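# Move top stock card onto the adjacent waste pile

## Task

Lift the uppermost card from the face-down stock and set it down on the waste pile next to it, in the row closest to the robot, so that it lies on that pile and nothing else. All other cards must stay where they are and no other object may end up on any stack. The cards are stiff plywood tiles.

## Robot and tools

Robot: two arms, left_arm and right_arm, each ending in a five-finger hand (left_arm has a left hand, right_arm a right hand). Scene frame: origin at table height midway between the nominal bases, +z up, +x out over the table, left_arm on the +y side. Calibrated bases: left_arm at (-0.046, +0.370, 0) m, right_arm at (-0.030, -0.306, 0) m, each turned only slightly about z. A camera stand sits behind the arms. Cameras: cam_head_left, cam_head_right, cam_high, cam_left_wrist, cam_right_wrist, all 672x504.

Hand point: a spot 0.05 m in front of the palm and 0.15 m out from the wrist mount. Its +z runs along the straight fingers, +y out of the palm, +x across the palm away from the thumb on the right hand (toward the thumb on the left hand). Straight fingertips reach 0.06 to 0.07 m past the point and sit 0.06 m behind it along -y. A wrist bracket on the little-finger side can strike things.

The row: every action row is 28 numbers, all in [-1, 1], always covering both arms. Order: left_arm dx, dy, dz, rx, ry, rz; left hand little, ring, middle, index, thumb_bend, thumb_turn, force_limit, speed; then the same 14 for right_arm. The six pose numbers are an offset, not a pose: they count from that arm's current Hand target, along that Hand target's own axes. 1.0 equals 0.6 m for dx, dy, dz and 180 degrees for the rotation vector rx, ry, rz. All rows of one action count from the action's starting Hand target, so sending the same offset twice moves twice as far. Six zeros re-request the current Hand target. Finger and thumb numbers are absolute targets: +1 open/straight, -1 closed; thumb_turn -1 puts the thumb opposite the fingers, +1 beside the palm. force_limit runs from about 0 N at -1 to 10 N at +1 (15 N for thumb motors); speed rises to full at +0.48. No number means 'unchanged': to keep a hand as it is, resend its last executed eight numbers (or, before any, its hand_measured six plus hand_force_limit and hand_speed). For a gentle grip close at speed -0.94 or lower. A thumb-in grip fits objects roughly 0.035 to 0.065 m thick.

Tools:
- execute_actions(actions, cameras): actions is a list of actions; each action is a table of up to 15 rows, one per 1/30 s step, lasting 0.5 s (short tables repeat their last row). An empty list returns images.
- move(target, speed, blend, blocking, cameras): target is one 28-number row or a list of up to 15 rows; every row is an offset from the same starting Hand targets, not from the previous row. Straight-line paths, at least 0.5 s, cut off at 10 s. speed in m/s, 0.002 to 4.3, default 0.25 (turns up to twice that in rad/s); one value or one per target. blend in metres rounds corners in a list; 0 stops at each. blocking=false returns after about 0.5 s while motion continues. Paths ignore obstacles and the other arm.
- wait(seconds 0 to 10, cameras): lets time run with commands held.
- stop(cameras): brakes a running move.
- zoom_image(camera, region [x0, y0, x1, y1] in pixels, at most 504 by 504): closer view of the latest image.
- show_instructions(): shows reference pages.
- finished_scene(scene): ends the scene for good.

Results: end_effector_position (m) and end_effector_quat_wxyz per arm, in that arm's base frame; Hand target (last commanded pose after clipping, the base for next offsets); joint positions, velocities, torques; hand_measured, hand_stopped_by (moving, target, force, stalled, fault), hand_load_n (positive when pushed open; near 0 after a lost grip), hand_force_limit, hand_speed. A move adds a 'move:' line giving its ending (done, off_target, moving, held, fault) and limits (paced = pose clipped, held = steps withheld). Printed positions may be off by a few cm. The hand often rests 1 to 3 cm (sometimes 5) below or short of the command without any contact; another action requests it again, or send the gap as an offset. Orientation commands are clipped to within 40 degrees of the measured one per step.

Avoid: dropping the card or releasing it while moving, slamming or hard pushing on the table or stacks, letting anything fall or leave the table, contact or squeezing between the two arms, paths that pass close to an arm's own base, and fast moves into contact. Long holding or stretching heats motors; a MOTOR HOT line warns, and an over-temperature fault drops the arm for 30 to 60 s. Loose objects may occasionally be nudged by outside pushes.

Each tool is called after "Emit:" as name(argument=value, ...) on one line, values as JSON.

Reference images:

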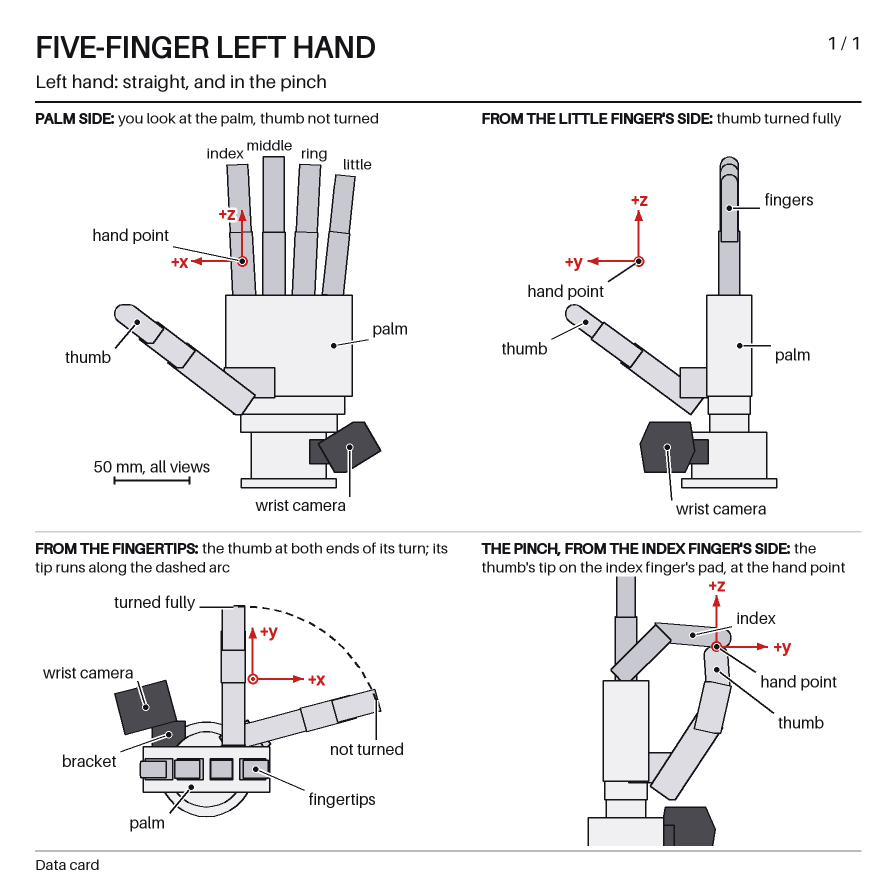

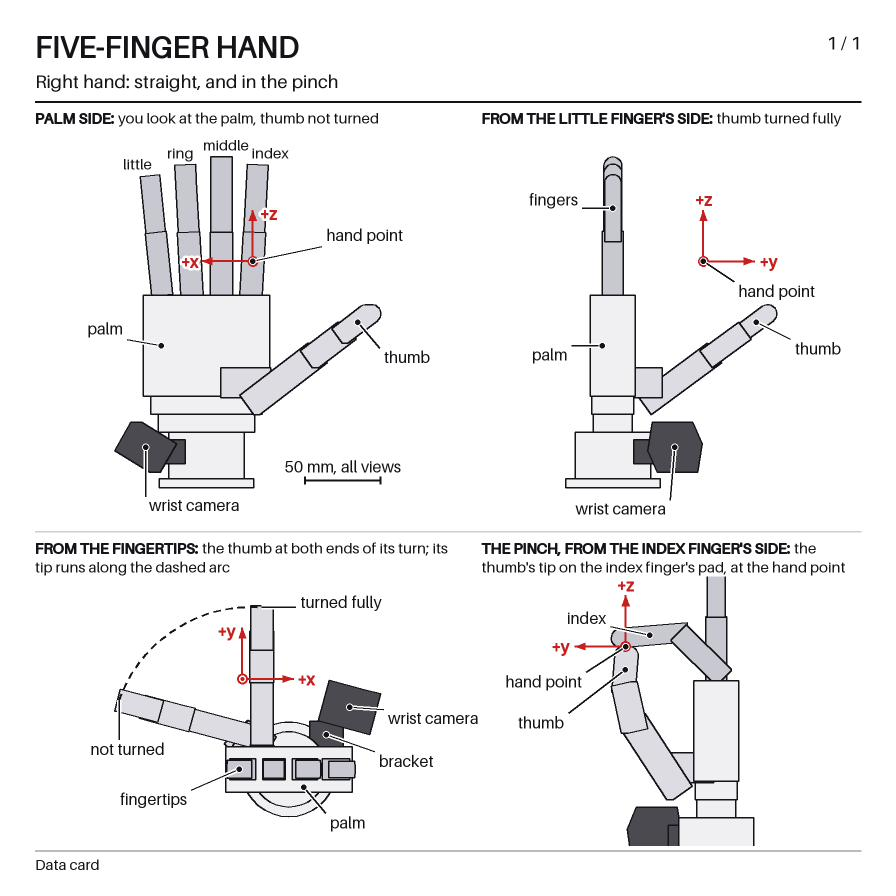

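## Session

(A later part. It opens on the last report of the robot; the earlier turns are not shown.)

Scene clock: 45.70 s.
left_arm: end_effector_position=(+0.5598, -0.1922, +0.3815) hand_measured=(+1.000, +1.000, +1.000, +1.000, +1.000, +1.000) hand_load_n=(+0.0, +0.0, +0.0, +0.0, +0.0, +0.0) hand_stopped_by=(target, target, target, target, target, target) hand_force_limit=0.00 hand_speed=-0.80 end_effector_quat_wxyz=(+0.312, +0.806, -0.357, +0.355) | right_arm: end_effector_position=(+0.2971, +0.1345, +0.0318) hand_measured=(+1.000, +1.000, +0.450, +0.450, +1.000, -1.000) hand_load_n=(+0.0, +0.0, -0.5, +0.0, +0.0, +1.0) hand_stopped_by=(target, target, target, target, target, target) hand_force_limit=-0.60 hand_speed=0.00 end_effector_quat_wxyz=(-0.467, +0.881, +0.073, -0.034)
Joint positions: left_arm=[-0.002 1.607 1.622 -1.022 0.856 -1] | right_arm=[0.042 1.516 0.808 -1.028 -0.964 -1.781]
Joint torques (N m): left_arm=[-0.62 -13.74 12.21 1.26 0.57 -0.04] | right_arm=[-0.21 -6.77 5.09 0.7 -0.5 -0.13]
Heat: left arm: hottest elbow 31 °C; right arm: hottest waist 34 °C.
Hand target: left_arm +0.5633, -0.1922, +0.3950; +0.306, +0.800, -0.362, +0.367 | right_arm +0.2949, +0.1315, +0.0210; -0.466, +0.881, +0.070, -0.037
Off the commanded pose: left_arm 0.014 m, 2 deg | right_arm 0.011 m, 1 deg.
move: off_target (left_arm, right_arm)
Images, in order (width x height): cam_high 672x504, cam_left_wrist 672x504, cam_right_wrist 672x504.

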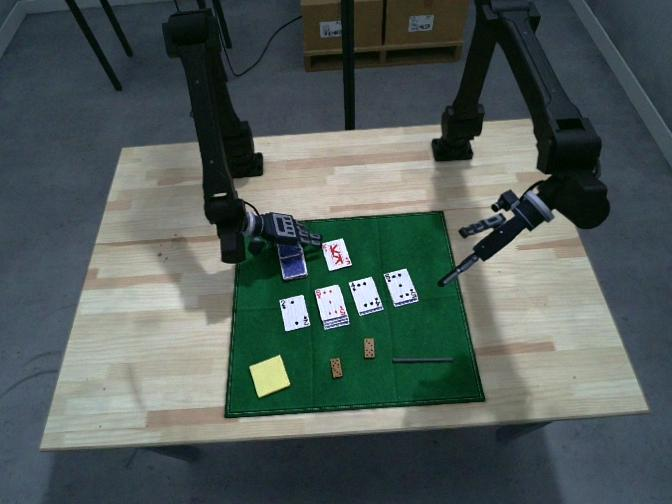

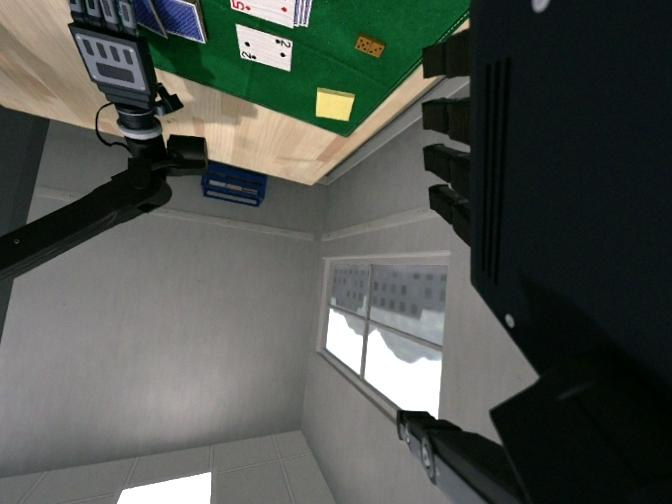

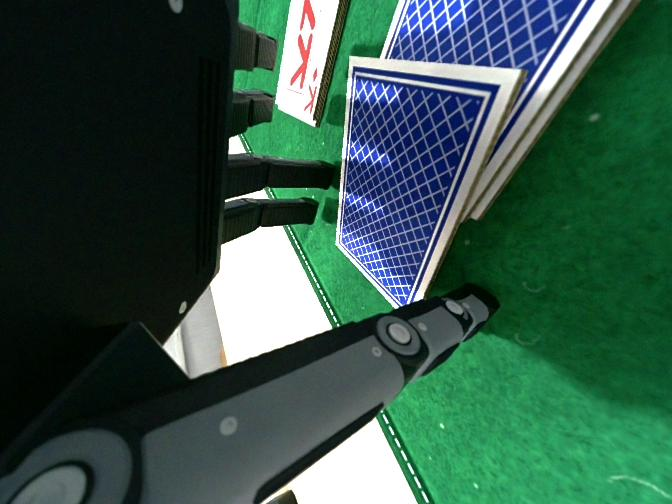

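Emit:
move(target=[0,0,0,0,0,0,1,1,1,1,1,1,0,-0.8,0,-0.0165,-0.0113,0,0,0,1,1,0.45,0.45,1,-1,-0.6,0.0], speed=0.03, cameras=["cam_right_wrist"])

Scene clock: 46.87 s.
left_arm: end_effector_position=(+0.5598, -0.1922, +0.3815) hand_measured=(+1.000, +1.000, +1.000, +1.000, +1.000, +1.000) hand_load_n=(+0.0, +0.0, +0.0, +0.0, +0.0, +0.0) hand_stopped_by=(target, target, target, target, target, target) hand_force_limit=0.00 hand_speed=-0.80 end_effector_quat_wxyz=(+0.312, +0.806, -0.357, +0.355) | right_arm: end_effector_position=(+0.2955, +0.1344, +0.0322) hand_measured=(+1.000, +1.000, +0.450, +0.450, +1.000, -1.000) hand_load_n=(+0.0, +0.0, +0.0, +0.0, +0.5, -0.5) hand_stopped_by=(target, target, target, target, target, target) hand_force_limit=-0.60 hand_speed=0.00 end_effector_quat_wxyz=(-0.467, +0.881, +0.072, -0.037)
Joint positions: left_arm=[-0.002 1.607 1.622 -1.022 0.856 -1] | right_arm=[0.042 1.516 0.808 -1.035 -0.964 -1.781]
Joint torques (N m): left_arm=[-0.62 -13.74 12.22 1.28 0.56 -0.04] | right_arm=[-0.26 -8.76 5.86 -0.49 -0.52 -0.12]
Heat: left arm: hottest elbow 31 °C; right arm: hottest waist 34 °C.
Hand target: left_arm +0.5633, -0.1922, +0.3950; +0.306, +0.800, -0.362, +0.367 | right_arm +0.2949, +0.1315, +0.0330; -0.466, +0.881, +0.070, -0.037
Off the commanded pose: left_arm 0.014 m, 2 deg | right_arm 0.003 m, 0 deg.
move: off_target (left_arm)
Images, in order (width x height): cam_right_wrist 672x504.

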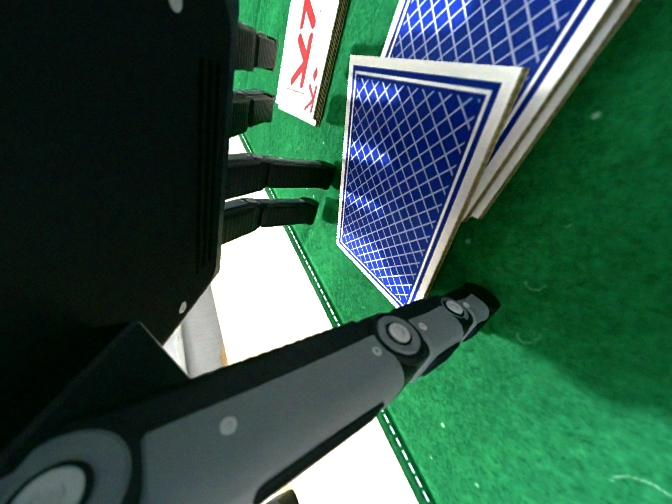

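Emit:
move(target=[0,0,0,0,0,0,1,1,1,1,1,1,0,-0.8,0,-0.0069,-0.0047,0,0,0,1,1,0.45,0.45,1,-1,-0.6,0.0], speed=0.03, cameras=["cam_right_wrist"])

Scene clock: 47.93 s.
left_arm: end_effector_position=(+0.5598, -0.1922, +0.3815) hand_measured=(+1.000, +1.000, +1.000, +1.000, +1.000, +1.000) hand_load_n=(+0.0, +0.0, +0.0, +0.0, +0.0, +0.0) hand_stopped_by=(target, target, target, target, target, target) hand_force_limit=0.00 hand_speed=-0.80 end_effector_quat_wxyz=(+0.312, +0.806, -0.357, +0.355) | right_arm: end_effector_position=(+0.2924, +0.1341, +0.0330) hand_measured=(+1.000, +1.000, +0.450, +0.450, +1.000, -1.000) hand_load_n=(+0.0, -0.5, +0.0, +0.0, +0.0, +0.0) hand_stopped_by=(target, target, target, target, target, target) hand_force_limit=-0.60 hand_speed=0.00 end_effector_quat_wxyz=(-0.467, +0.880, +0.070, -0.043)
Joint positions: left_arm=[-0.002 1.607 1.622 -1.022 0.856 -1] | right_arm=[0.042 1.516 0.808 -1.05 -0.964 -1.786]
Joint torques (N m): left_arm=[-0.56 -13.63 12.19 1.26 0.57 -0.05] | right_arm=[0.15 -9.05 6.38 -0.38 -0.49 -0.12]
Heat: left arm: hottest elbow 31 °C; right arm: hottest waist 34 °C.
Hand target: left_arm +0.5633, -0.1922, +0.3950; +0.306, +0.800, -0.362, +0.367 | right_arm +0.2949, +0.1314, +0.0380; -0.466, +0.881, +0.070, -0.037
Off the commanded pose: left_arm 0.014 m, 2 deg | right_arm 0.006 m, 1 deg.
move: off_target (left_arm)
Images, in order (width x height): cam_right_wrist 672x504.

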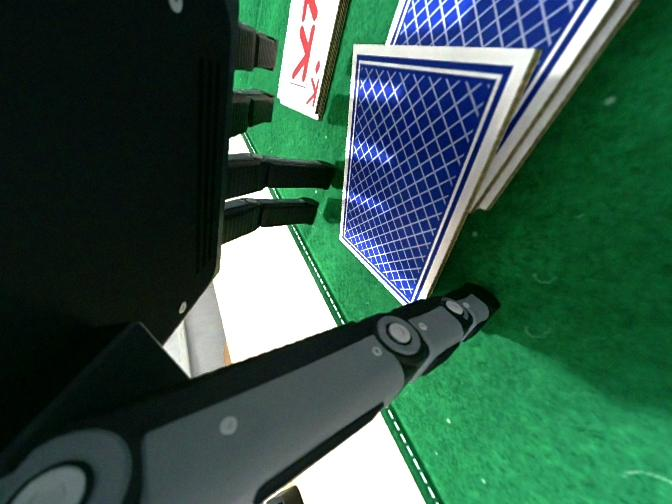

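Emit:
move(target=[0,0,0,0,0,0,1,1,1,1,1,1,0,-0.8,0.0033,-0.0055,-0.0038,0,0,0,1,1,0.45,0.45,1,-1,-0.6,0.0], speed=0.03, cameras=["cam_right_wrist"])

Scene clock: 48.83 s.
left_arm: end_effector_position=(+0.5598, -0.1922, +0.3815) hand_measured=(+1.000, +1.000, +1.000, +1.000, +1.000, +1.000) hand_load_n=(+0.5, +0.0, +0.0, +0.0, -0.5, +0.0) hand_stopped_by=(target, target, target, target, target, target) hand_force_limit=0.00 hand_speed=-0.80 end_effector_quat_wxyz=(+0.312, +0.806, -0.357, +0.355) | right_arm: end_effector_position=(+0.2897, +0.1340, +0.0338) hand_measured=(+1.000, +1.000, +0.450, +0.450, +1.000, -1.000) hand_load_n=(+0.0, +0.0, +0.0, +0.0, +0.0, +0.0) hand_stopped_by=(target, target, target, target, target, target) hand_force_limit=-0.60 hand_speed=0.00 end_effector_quat_wxyz=(-0.467, +0.880, +0.067, -0.048)
Joint positions: left_arm=[-0.002 1.607 1.622 -1.022 0.856 -1] | right_arm=[0.042 1.516 0.808 -1.062 -0.964 -1.786]
Joint torques (N m): left_arm=[-0.56 -13.68 12.25 1.29 0.56 -0.04] | right_arm=[-0.15 -9.41 6.98 -0.4 -0.51 -0.07]
Heat: left arm: hottest elbow 31 °C; right arm: hottest waist 34 °C.
Hand target: left_arm +0.5633, -0.1922, +0.3950; +0.306, +0.800, -0.362, +0.367 | right_arm +0.2969, +0.1317, +0.0420; -0.466, +0.881, +0.070, -0.038
Off the commanded pose: left_arm 0.014 m, 2 deg | right_arm 0.011 m, 1 deg.
move: off_target (left_arm, right_arm)
Images, in order (width x height): cam_right_wrist 672x504.

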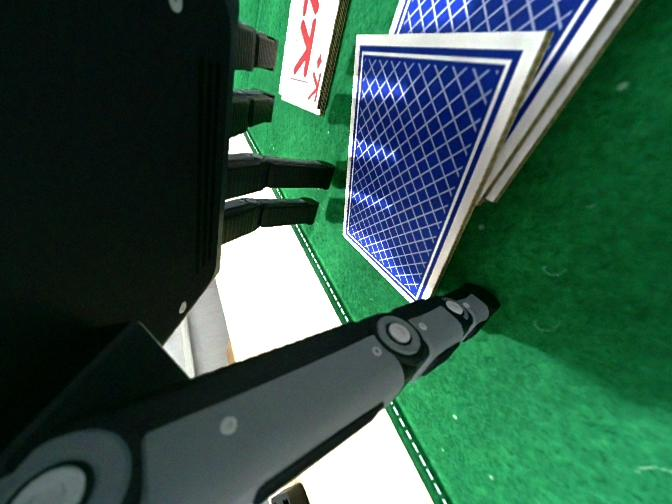

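Emit:
move(target=[[0,0,0,0,0,0,1,1,1,1,1,1,0,-0.8,0,-0.0207,-0.0141,0,0,0,1,1,0.45,0.45,1,-1,-0.6,0.0],[0,0,0,0,0,0,1,1,1,1,1,1,0,-0.8,-0.0024,0.0184,0.0129,0,0,0,1,1,0.45,0.45,1,-1,-0.6,0.0]], speed=0.05, cameras=["cam_right_wrist"])

Scene clock: 51.03 s.
left_arm: end_effector_position=(+0.5598, -0.1922, +0.3815) hand_measured=(+1.000, +1.000, +1.000, +1.000, +1.000, +1.000) hand_load_n=(+0.0, +0.0, +0.0, +0.0, +0.0, +0.0) hand_stopped_by=(target, target, target, target, target, target) hand_force_limit=0.00 hand_speed=-0.80 end_effector_quat_wxyz=(+0.312, +0.806, -0.357, +0.355) | right_arm: end_effector_position=(+0.2947, +0.1342, +0.0344) hand_measured=(+1.000, +1.000, +0.450, +0.450, +1.000, -1.000) hand_load_n=(+0.0, +0.0, +0.0, +0.0, +0.0, +0.0) hand_stopped_by=(target, target, target, target, target, target) hand_force_limit=-0.60 hand_speed=0.00 end_effector_quat_wxyz=(-0.467, +0.881, +0.073, -0.037)
Joint positions: left_arm=[-0.002 1.607 1.622 -1.022 0.856 -1] | right_arm=[0.042 1.509 0.808 -1.043 -0.964 -1.786]
Joint torques (N m): left_arm=[-0.62 -13.63 12.19 1.28 0.57 -0.03] | right_arm=[0.15 -7.41 5.65 0.49 -0.52 -0.09]
Heat: left arm: hottest elbow 31 °C; right arm: hottest waist 34 °C.
Hand target: left_arm +0.5633, -0.1922, +0.3950; +0.306, +0.800, -0.362, +0.367 | right_arm +0.2954, +0.1317, +0.0285; -0.466, +0.881, +0.070, -0.037
Off the commanded pose: left_arm 0.014 m, 2 deg | right_arm 0.006 m, 0 deg.
move: off_target (left_arm)
Images, in order (width x height): cam_right_wrist 672x504.

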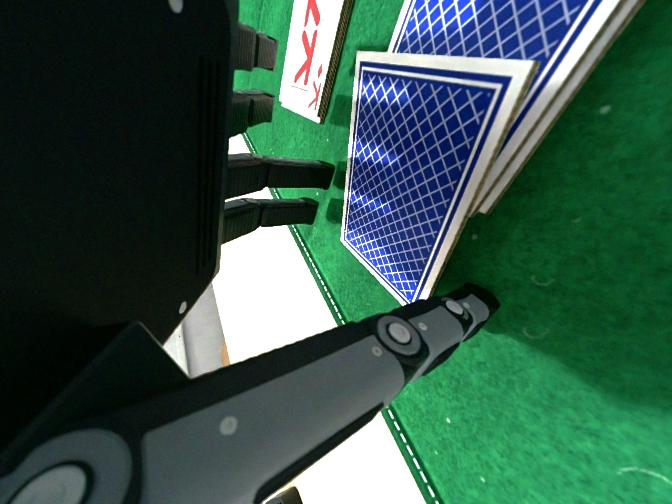

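Emit:
move(target=[0,0,0,0,0,0,1,1,1,1,1,1,0,-0.8,0,0,0,0,0,0,1,1,0.05,0.05,1,-1,-0.6,-0.9], speed=0.05, cameras=["all"])

Emit:
zoom_image(camera="cam_right_wrist", region=[220, 50, 560, 350])

Scene clock: 53.00 s.
left_arm: end_effector_position=(+0.5598, -0.1922, +0.3815) hand_measured=(+1.000, +1.000, +1.000, +1.000, +1.000, +1.000) hand_load_n=(+0.0, +0.0, +0.0, +0.0, +0.0, +0.0) hand_stopped_by=(target, target, target, target, target, target) hand_force_limit=0.00 hand_speed=-0.80 end_effector_quat_wxyz=(+0.312, +0.806, -0.357, +0.355) | right_arm: end_effector_position=(+0.2947, +0.1342, +0.0343) hand_measured=(+1.000, +1.000, +0.088, +0.050, +1.000, -1.000) hand_load_n=(+0.0, +0.0, +4.0, +1.0, +1.0, +0.0) hand_stopped_by=(target, target, force, target, target, target) hand_force_limit=-0.60 hand_speed=-0.90 end_effector_quat_wxyz=(-0.467, +0.881, +0.073, -0.036)
Joint positions: left_arm=[-0.002 1.607 1.622 -1.022 0.856 -1] | right_arm=[0.042 1.509 0.808 -1.042 -0.964 -1.786]
Joint torques (N m): left_arm=[-0.62 -13.8 12.25 1.25 0.57 -0.04] | right_arm=[-0.15 -7.24 5.68 0.47 -0.53 -0.07]
Heat: left arm: hottest elbow 31 °C; right arm: hottest waist 34 °C.
Hand target: left_arm +0.5633, -0.1922, +0.3950; +0.306, +0.800, -0.362, +0.367 | right_arm +0.2954, +0.1317, +0.0285; -0.466, +0.881, +0.070, -0.037
Off the commanded pose: left_arm 0.014 m, 2 deg | right_arm 0.006 m, 0 deg.
move: off_target (left_arm)

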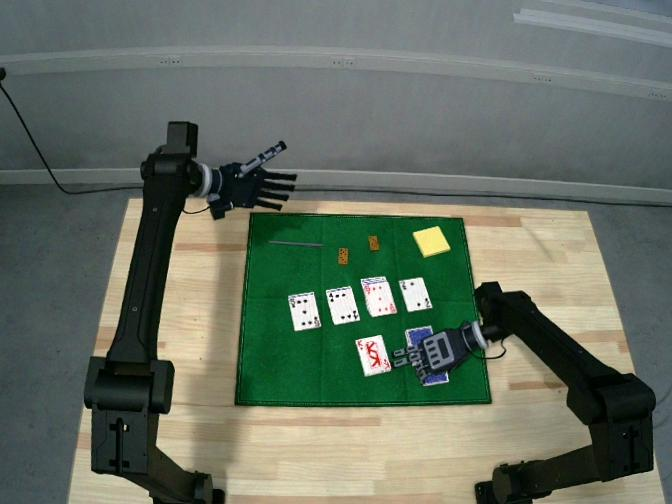

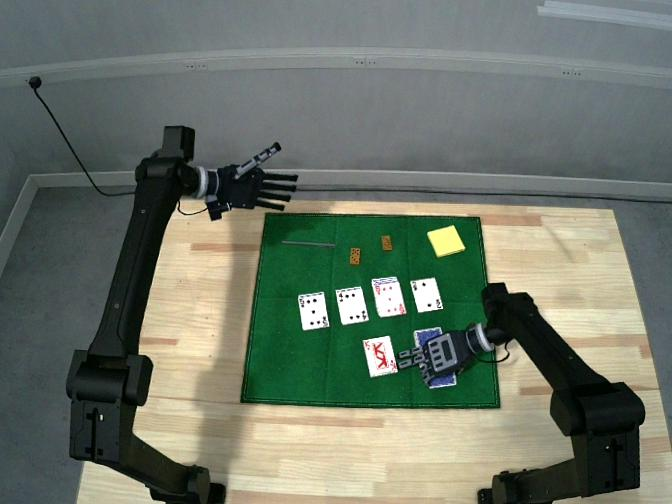

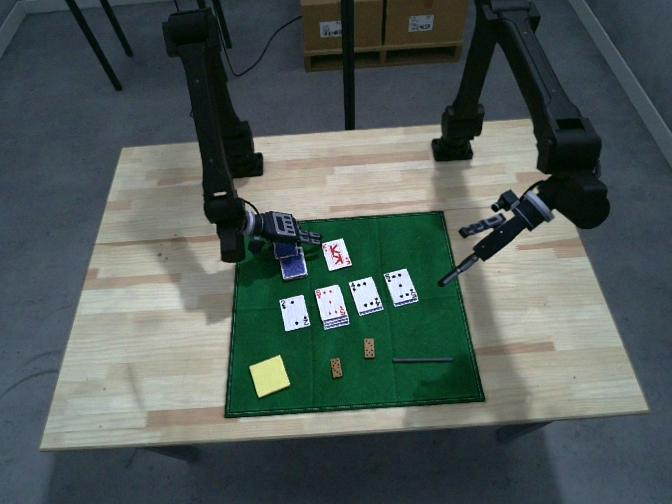

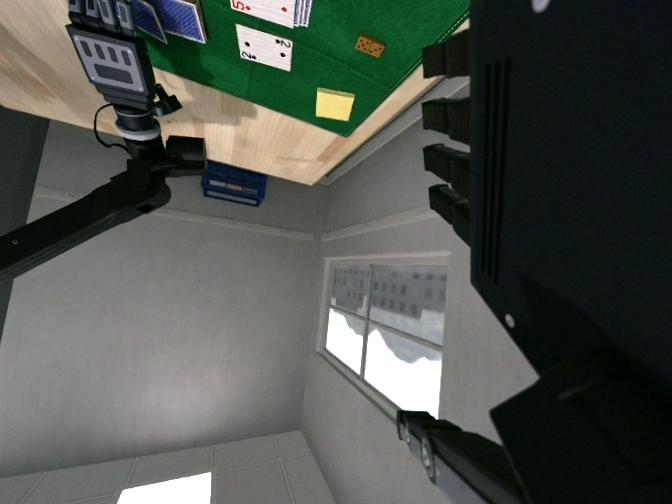

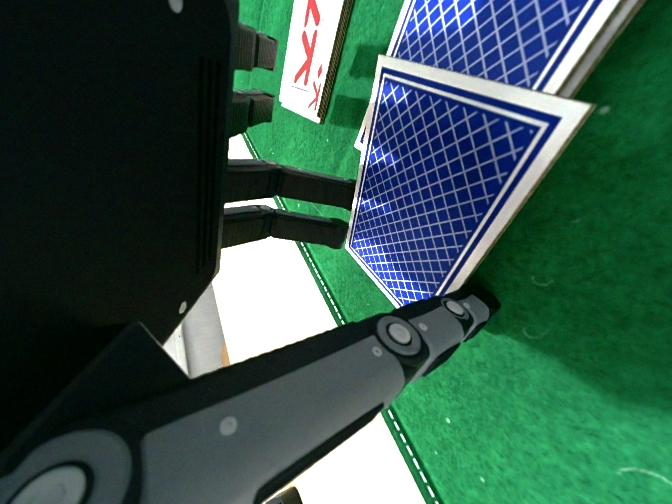

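Scaled by 1.482 from the camera's 672x504 image, which has a finer 960x720 frame.

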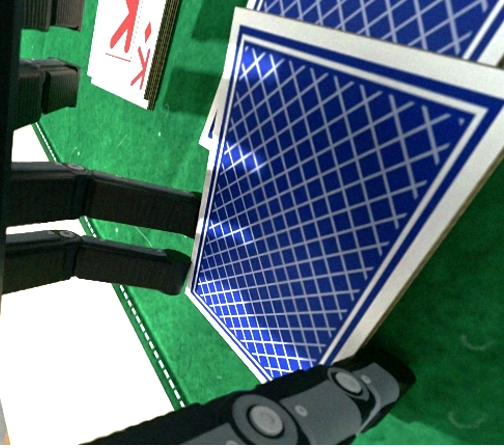

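Emit:
move(target=[0,0,0,0,0,0,1,1,1,1,1,1,0,-0.8,0,-0.055,-0.0375,0,0,0,1,1,0.05,0.05,1,-1,-0.6,-0.9], speed=0.05, cameras=["all"])

Emit:
zoom_image(camera="cam_right_wrist", region=[220, 50, 560, 350])

Emit:
zoom_image(camera="cam_high", region=[250, 200, 330, 290])

Emit:
zoom_image(camera="cam_left_wrist", region=[0, 0, 240, 120])

Scene clock: 54.67 s.
left_arm: end_effector_position=(+0.5598, -0.1922, +0.3815) hand_measured=(+1.000, +1.000, +1.000, +1.000, +1.000, +1.000) hand_load_n=(+0.0, +0.0, +0.0, +0.5, +0.0, +0.0) hand_stopped_by=(target, target, target, target, target, target) hand_force_limit=0.00 hand_speed=-0.80 end_effector_quat_wxyz=(+0.312, +0.806, -0.357, +0.355) | right_arm: end_effector_position=(+0.2761, +0.1335, +0.0539) hand_measured=(+1.000, +1.000, +0.088, +0.050, +1.000, -1.000) hand_load_n=(+0.0, +0.0, +4.5, +0.5, +0.5, +0.0) hand_stopped_by=(target, target, force, target, target, target) hand_force_limit=-0.60 hand_speed=-0.90 end_effector_quat_wxyz=(-0.468, +0.880, +0.061, -0.059)
Joint positions: left_arm=[-0.002 1.607 1.622 -1.022 0.856 -1] | right_arm=[0.042 1.461 0.808 -1.142 -0.964 -1.786]
Joint torques (N m): left_arm=[-0.44 -13.63 12.18 1.29 0.56 -0.05] | right_arm=[0.03 -8.76 9.11 -0.47 -0.49 -0.07]
Heat: left arm: hottest elbow 31 °C; right arm: hottest waist 34 °C.
Hand target: left_arm +0.5633, -0.1922, +0.3950; +0.306, +0.800, -0.362, +0.367 | right_arm +0.2955, +0.1317, +0.0685; -0.466, +0.881, +0.070, -0.037
Off the commanded pose: left_arm 0.014 m, 2 deg | right_arm 0.024 m, 3 deg.
move: off_target (left_arm, right_arm)

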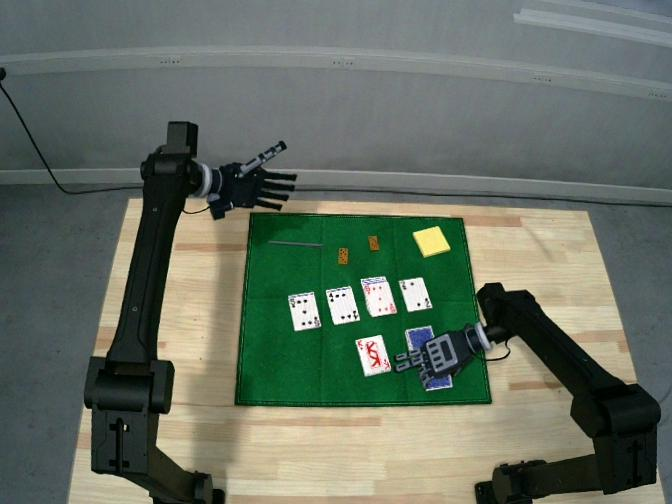

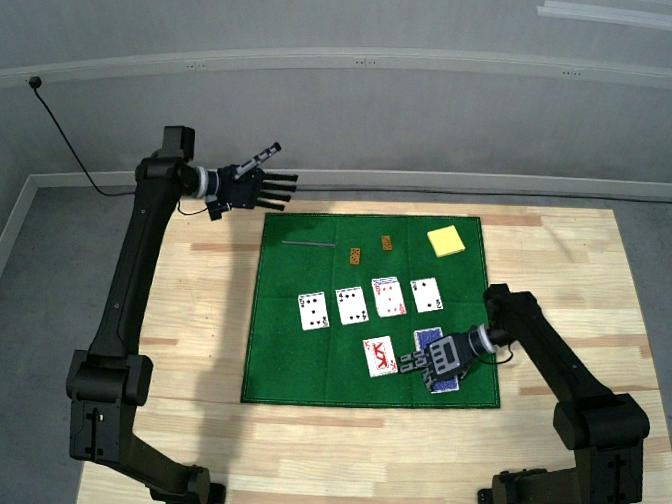

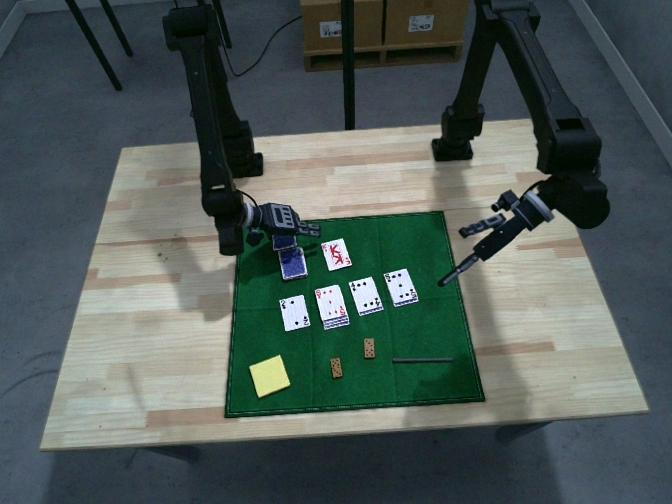

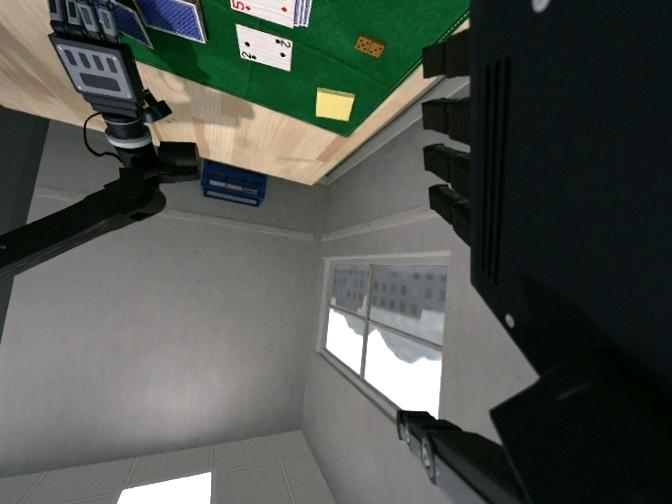

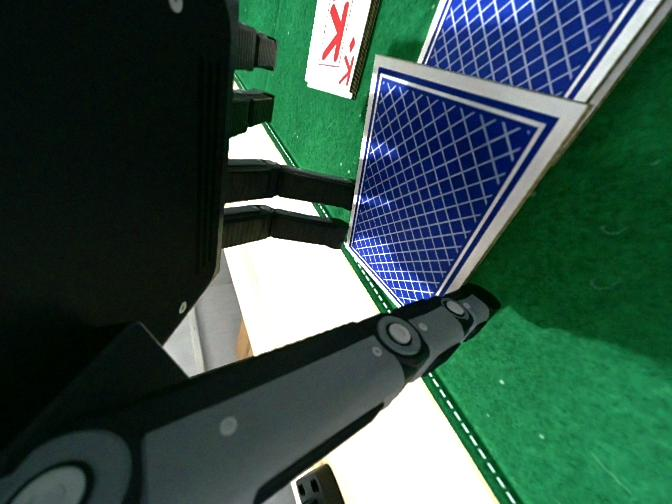

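Scaled by 1.482 from the camera's 672x504 image, which has a finer 960x720 frame.

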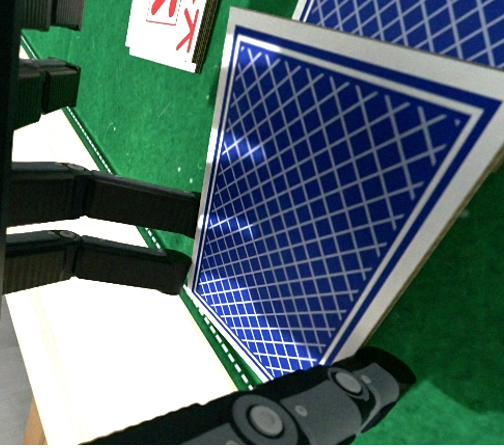

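Scaled by 5.600 from the camera's 672x504 image, which has a finer 960x720 frame.

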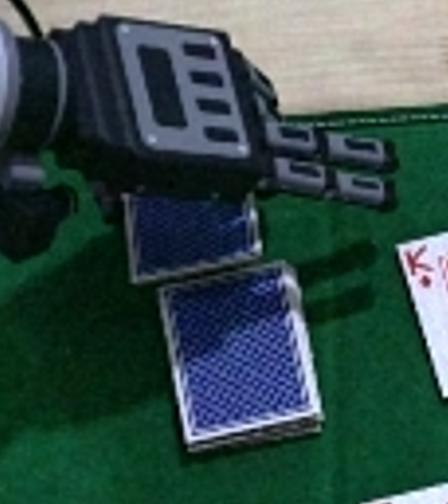

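Scaled by 2.100 from the camera's 672x504 image, which has a finer 960x720 frame.

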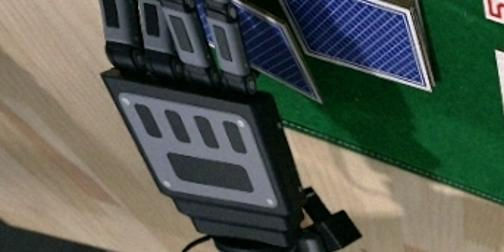

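Emit:
move(target=[0,0,0,0,0,0,1,1,1,1,1,1,0,-0.8,0,-0.0826,-0.0563,0,0,0,1,1,0.05,0.05,1,-1,-0.6,-0.9], speed=0.08, cameras=["all"])

Emit:
zoom_image(camera="cam_right_wrist", region=[220, 50, 560, 350])

Emit:
zoom_image(camera="cam_high", region=[240, 180, 350, 290])

Emit:
zoom_image(camera="cam_head_left", region=[350, 290, 490, 400])

Scene clock: 56.90 s.
left_arm: end_effector_position=(+0.5598, -0.1922, +0.3815) hand_measured=(+1.000, +1.000, +1.000, +1.000, +1.000, +1.000) hand_load_n=(+0.0, +0.0, +0.0, +0.0, +0.0, +0.0) hand_stopped_by=(target, target, target, target, target, target) hand_force_limit=0.00 hand_speed=-0.80 end_effector_quat_wxyz=(+0.312, +0.806, -0.357, +0.355) | right_arm: end_effector_position=(+0.2773, +0.1335, +0.1117) hand_measured=(+1.000, +1.000, +0.088, +0.050, +1.000, -1.000) hand_load_n=(+0.0, -0.5, +4.5, +0.5, +0.5, +0.0) hand_stopped_by=(target, target, force, target, target, target) hand_force_limit=-0.60 hand_speed=-0.90 end_effector_quat_wxyz=(-0.468, +0.880, +0.061, -0.060)
Joint positions: left_arm=[-0.002 1.607 1.622 -1.022 0.856 -1] | right_arm=[0.042 1.371 0.895 -1.321 -0.964 -1.786]
Joint torques (N m): left_arm=[-0.56 -13.63 12.19 1.29 0.57 -0.04] | right_arm=[-0.26 -8.18 10.25 -0.29 -0.52 -0.06]
Heat: left arm: hottest elbow 32 °C; right arm: hottest waist 34 °C.
Hand target: left_arm +0.5633, -0.1922, +0.3950; +0.306, +0.800, -0.362, +0.367 | right_arm +0.2955, +0.1317, +0.1285; -0.466, +0.881, +0.070, -0.037
Off the commanded pose: left_arm 0.014 m, 2 deg | right_arm 0.025 m, 3 deg.
move: off_target (left_arm, right_arm)

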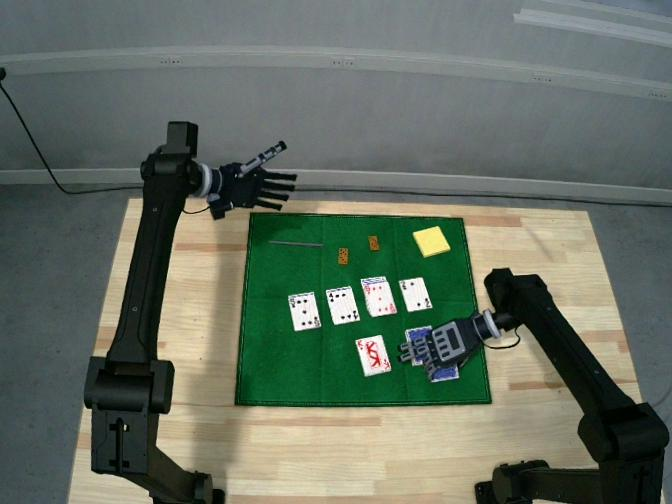

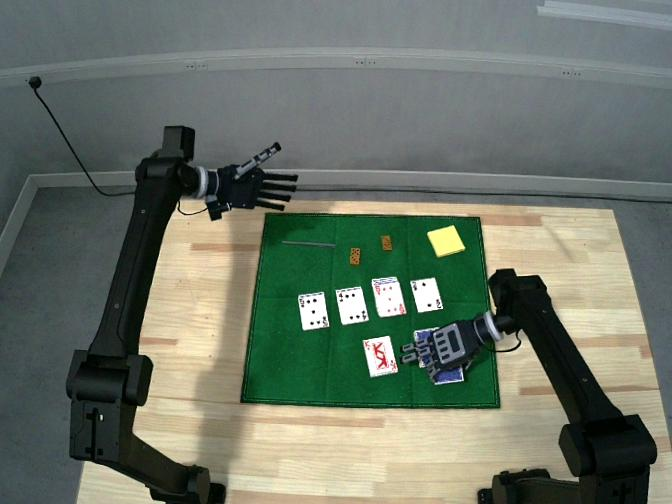

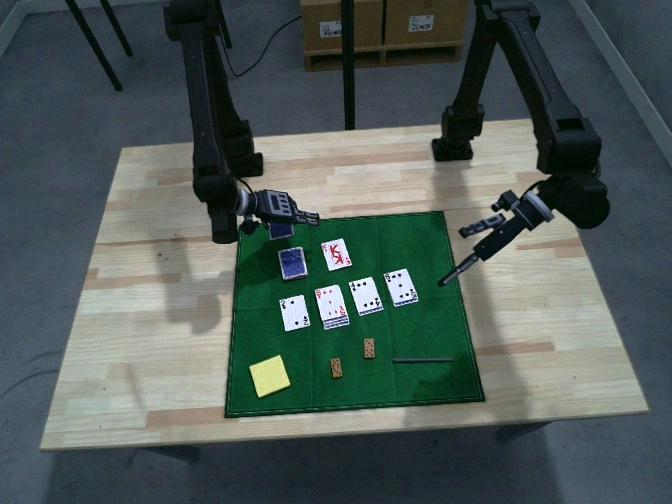

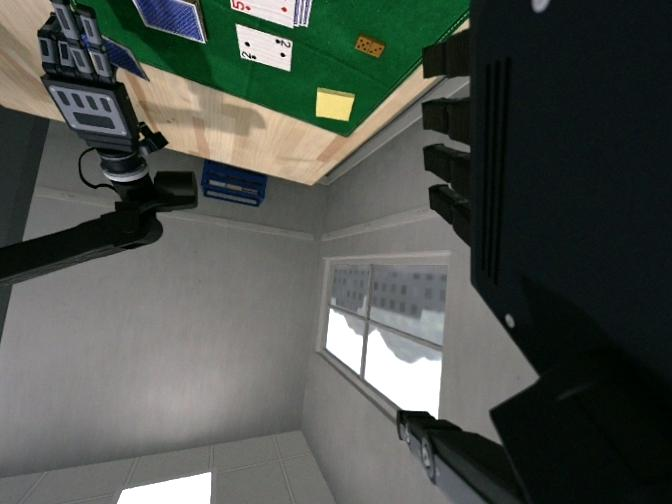

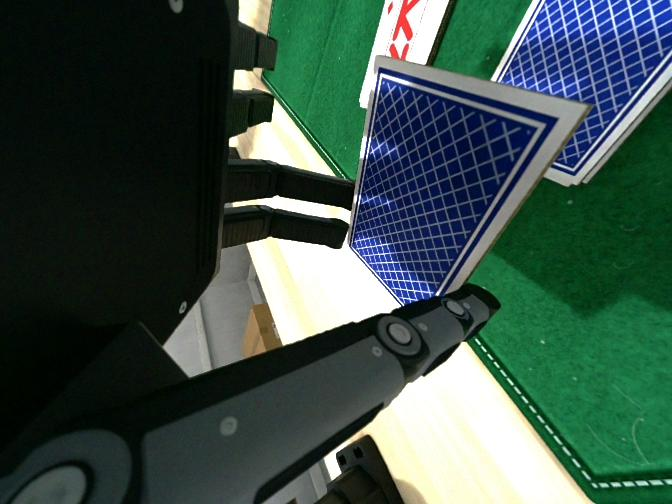

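Scaled by 1.482 from the camera's 672x504 image, which has a finer 960x720 frame.

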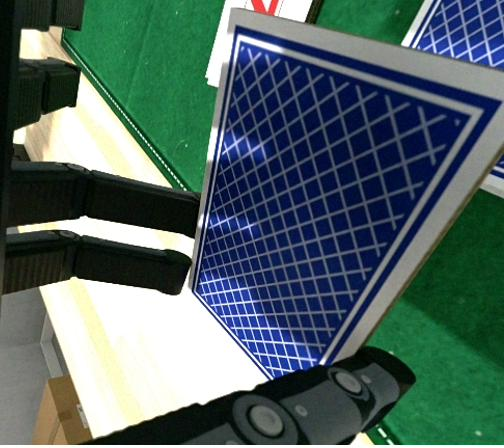

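Scaled by 4.582 from the camera's 672x504 image, which has a finer 960x720 frame.

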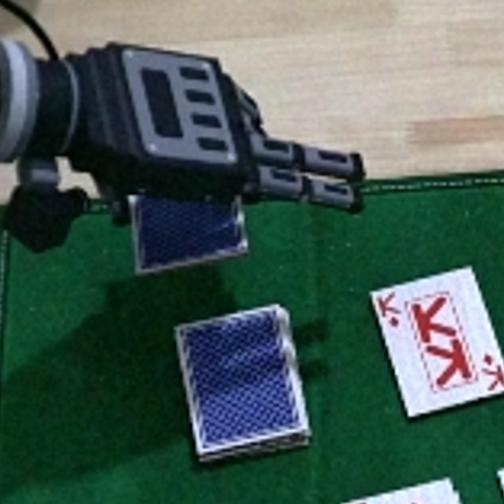

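Scaled by 3.600 from the camera's 672x504 image, which has a finer 960x720 frame.

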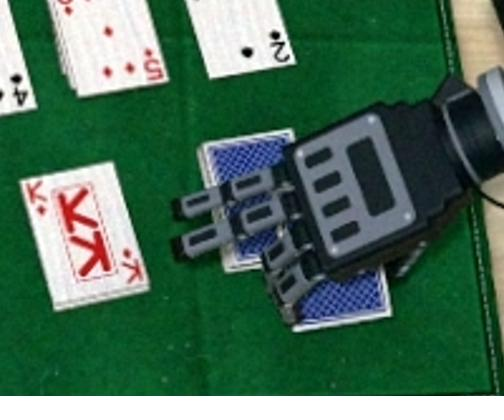

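Emit:
move(target=[0,0,0,0,0,0,1,1,1,1,1,1,0,-0.8,0.1055,-0.0788,0.215,-0.007,-0.093,0.0576,1,1,0.05,0.05,1,-1,-0.6,-0.9], speed=0.1, cameras=["all"])

Emit:
zoom_image(camera="cam_right_wrist", region=[220, 50, 560, 350])

Emit:
zoom_image(camera="cam_high", region=[270, 180, 380, 290])

Emit:
zoom_image(camera="cam_head_left", region=[330, 290, 470, 400])

Scene clock: 62.30 s.
left_arm: end_effector_position=(+0.5598, -0.1922, +0.3815) hand_measured=(+1.000, +1.000, +1.000, +1.000, +1.000, +1.000) hand_load_n=(+0.0, +0.0, +0.0, +0.0, +0.0, +0.0) hand_stopped_by=(target, target, target, target, target, target) hand_force_limit=0.00 hand_speed=-0.80 end_effector_quat_wxyz=(+0.312, +0.806, -0.357, +0.355) | right_arm: end_effector_position=(+0.3235, +0.2652, +0.0878) hand_measured=(+1.000, +1.000, +0.088, +0.050, +1.000, -1.000) hand_load_n=(+0.0, +0.0, +4.5, +0.5, +1.0, +0.0) hand_stopped_by=(target, target, force, target, target, target) hand_force_limit=-0.60 hand_speed=-0.90 end_effector_quat_wxyz=(-0.434, +0.874, +0.055, -0.210)
Joint positions: left_arm=[-0.002 1.607 1.622 -1.022 0.856 -1] | right_arm=[0.368 1.744 1.222 -1.274 -0.989 -1.45]
Joint torques (N m): left_arm=[-0.62 -13.63 12.26 1.26 0.57 -0.03] | right_arm=[1.2 -11.16 10.04 -0.62 -0.76 0.01]
Heat: left arm: hottest elbow 32 °C; right arm: hottest waist 33 °C.
Hand target: left_arm +0.5633, -0.1922, +0.3950; +0.306, +0.800, -0.362, +0.367 | right_arm +0.3370, +0.2732, +0.0949; -0.436, +0.874, +0.057, -0.206
Off the commanded pose: left_arm 0.014 m, 2 deg | right_arm 0.017 m, 1 deg.
move: off_target (left_arm, right_arm)

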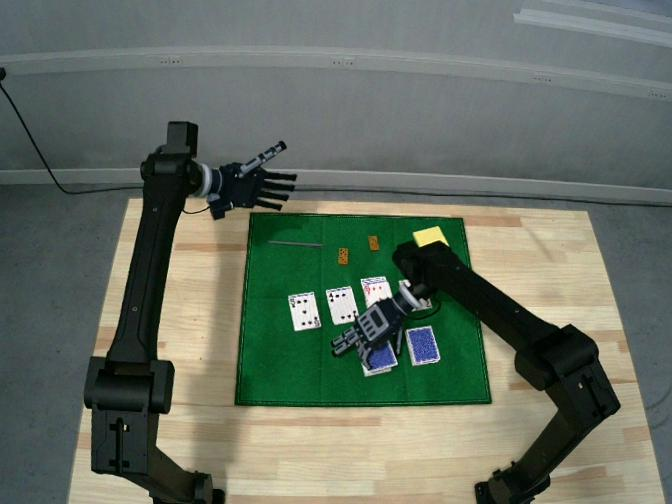

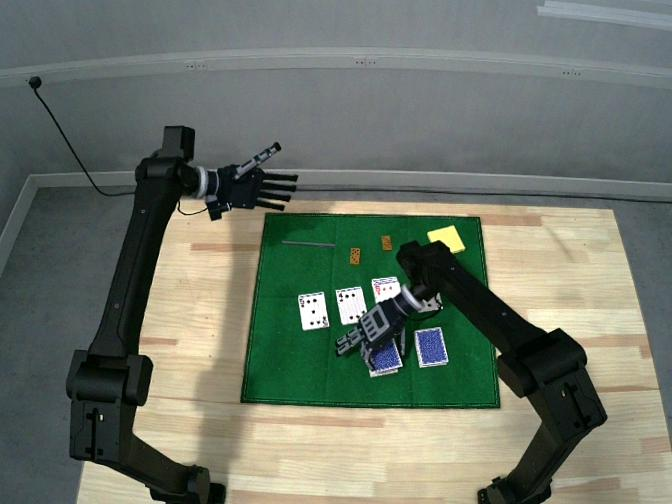

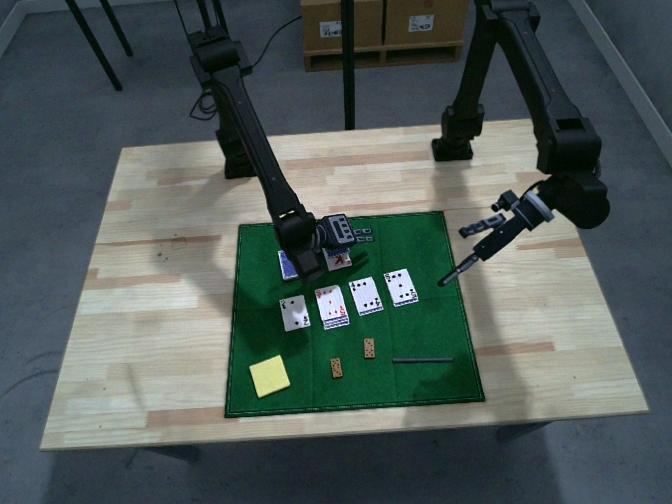

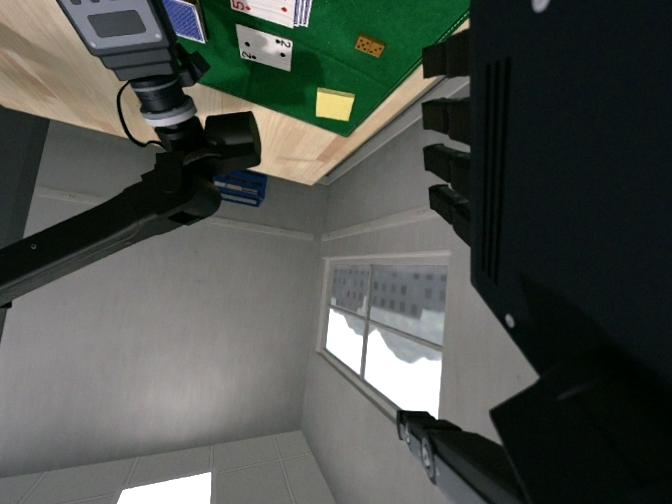

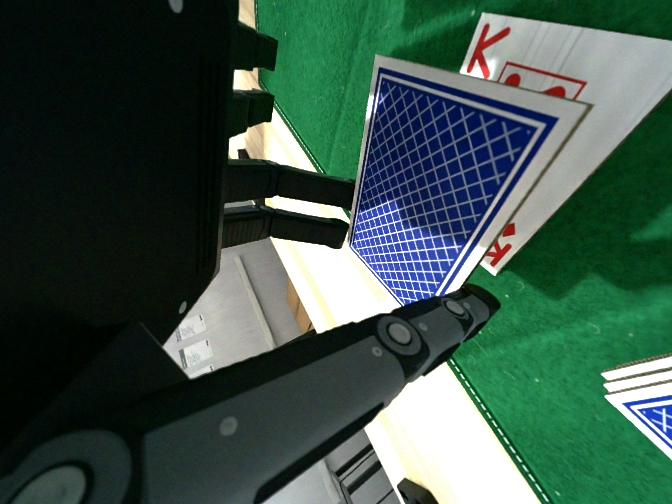

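Scaled by 1.482 from the camera's 672x504 image, which has a finer 960x720 frame.

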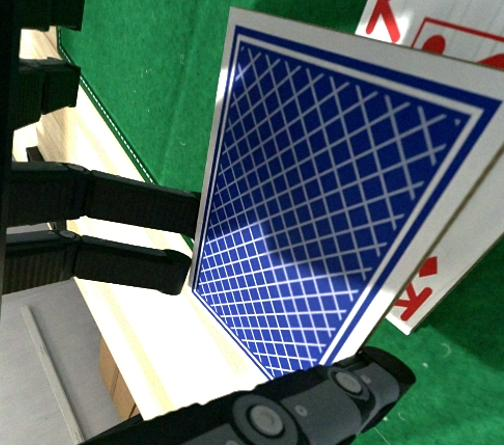

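Scaled by 4.582 from the camera's 672x504 image, which has a finer 960x720 frame.

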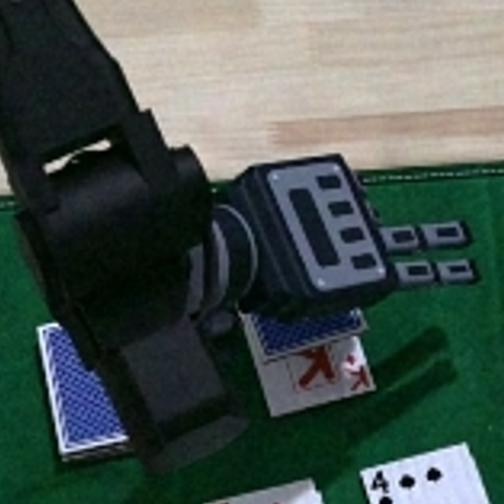

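Scaled by 3.600 from the camera's 672x504 image, which has a finer 960x720 frame.

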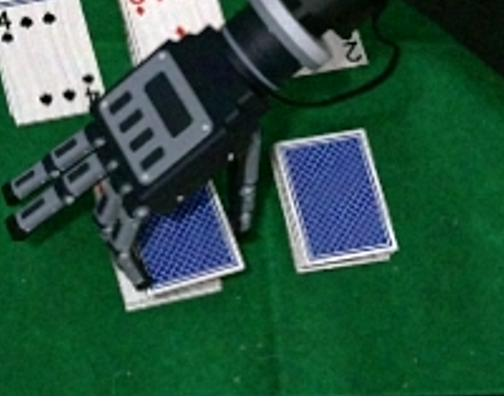

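Emit:
zoom_image(camera="cam_right_wrist", region=[440, 0, 672, 290])

Emit:
zoom_image(camera="cam_right_wrist", region=[572, 330, 672, 504])

Emit:
zoom_image(camera="cam_head_right", region=[330, 290, 470, 400])

Scaled by 1.738 from the camera's 672x504 image, which has a finer 960x720 frame.

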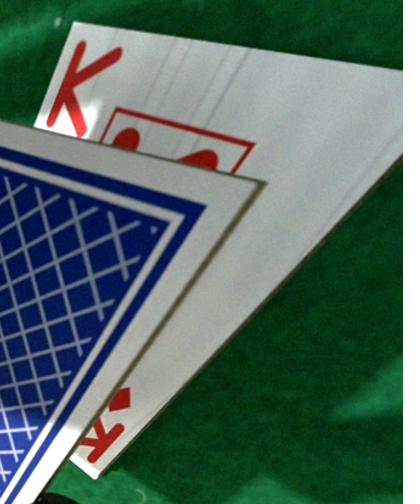

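Scaled by 2.897 from the camera's 672x504 image, which has a finer 960x720 frame.

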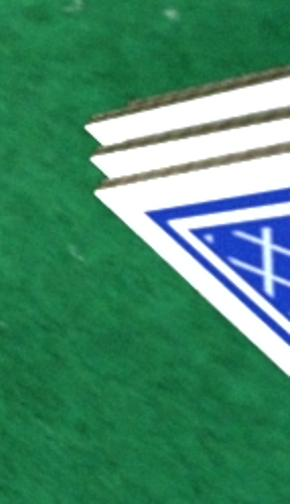

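Scaled by 3.600 from the camera's 672x504 image, which has a finer 960x720 frame.

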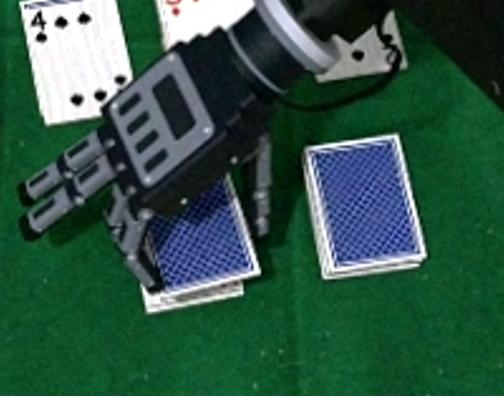

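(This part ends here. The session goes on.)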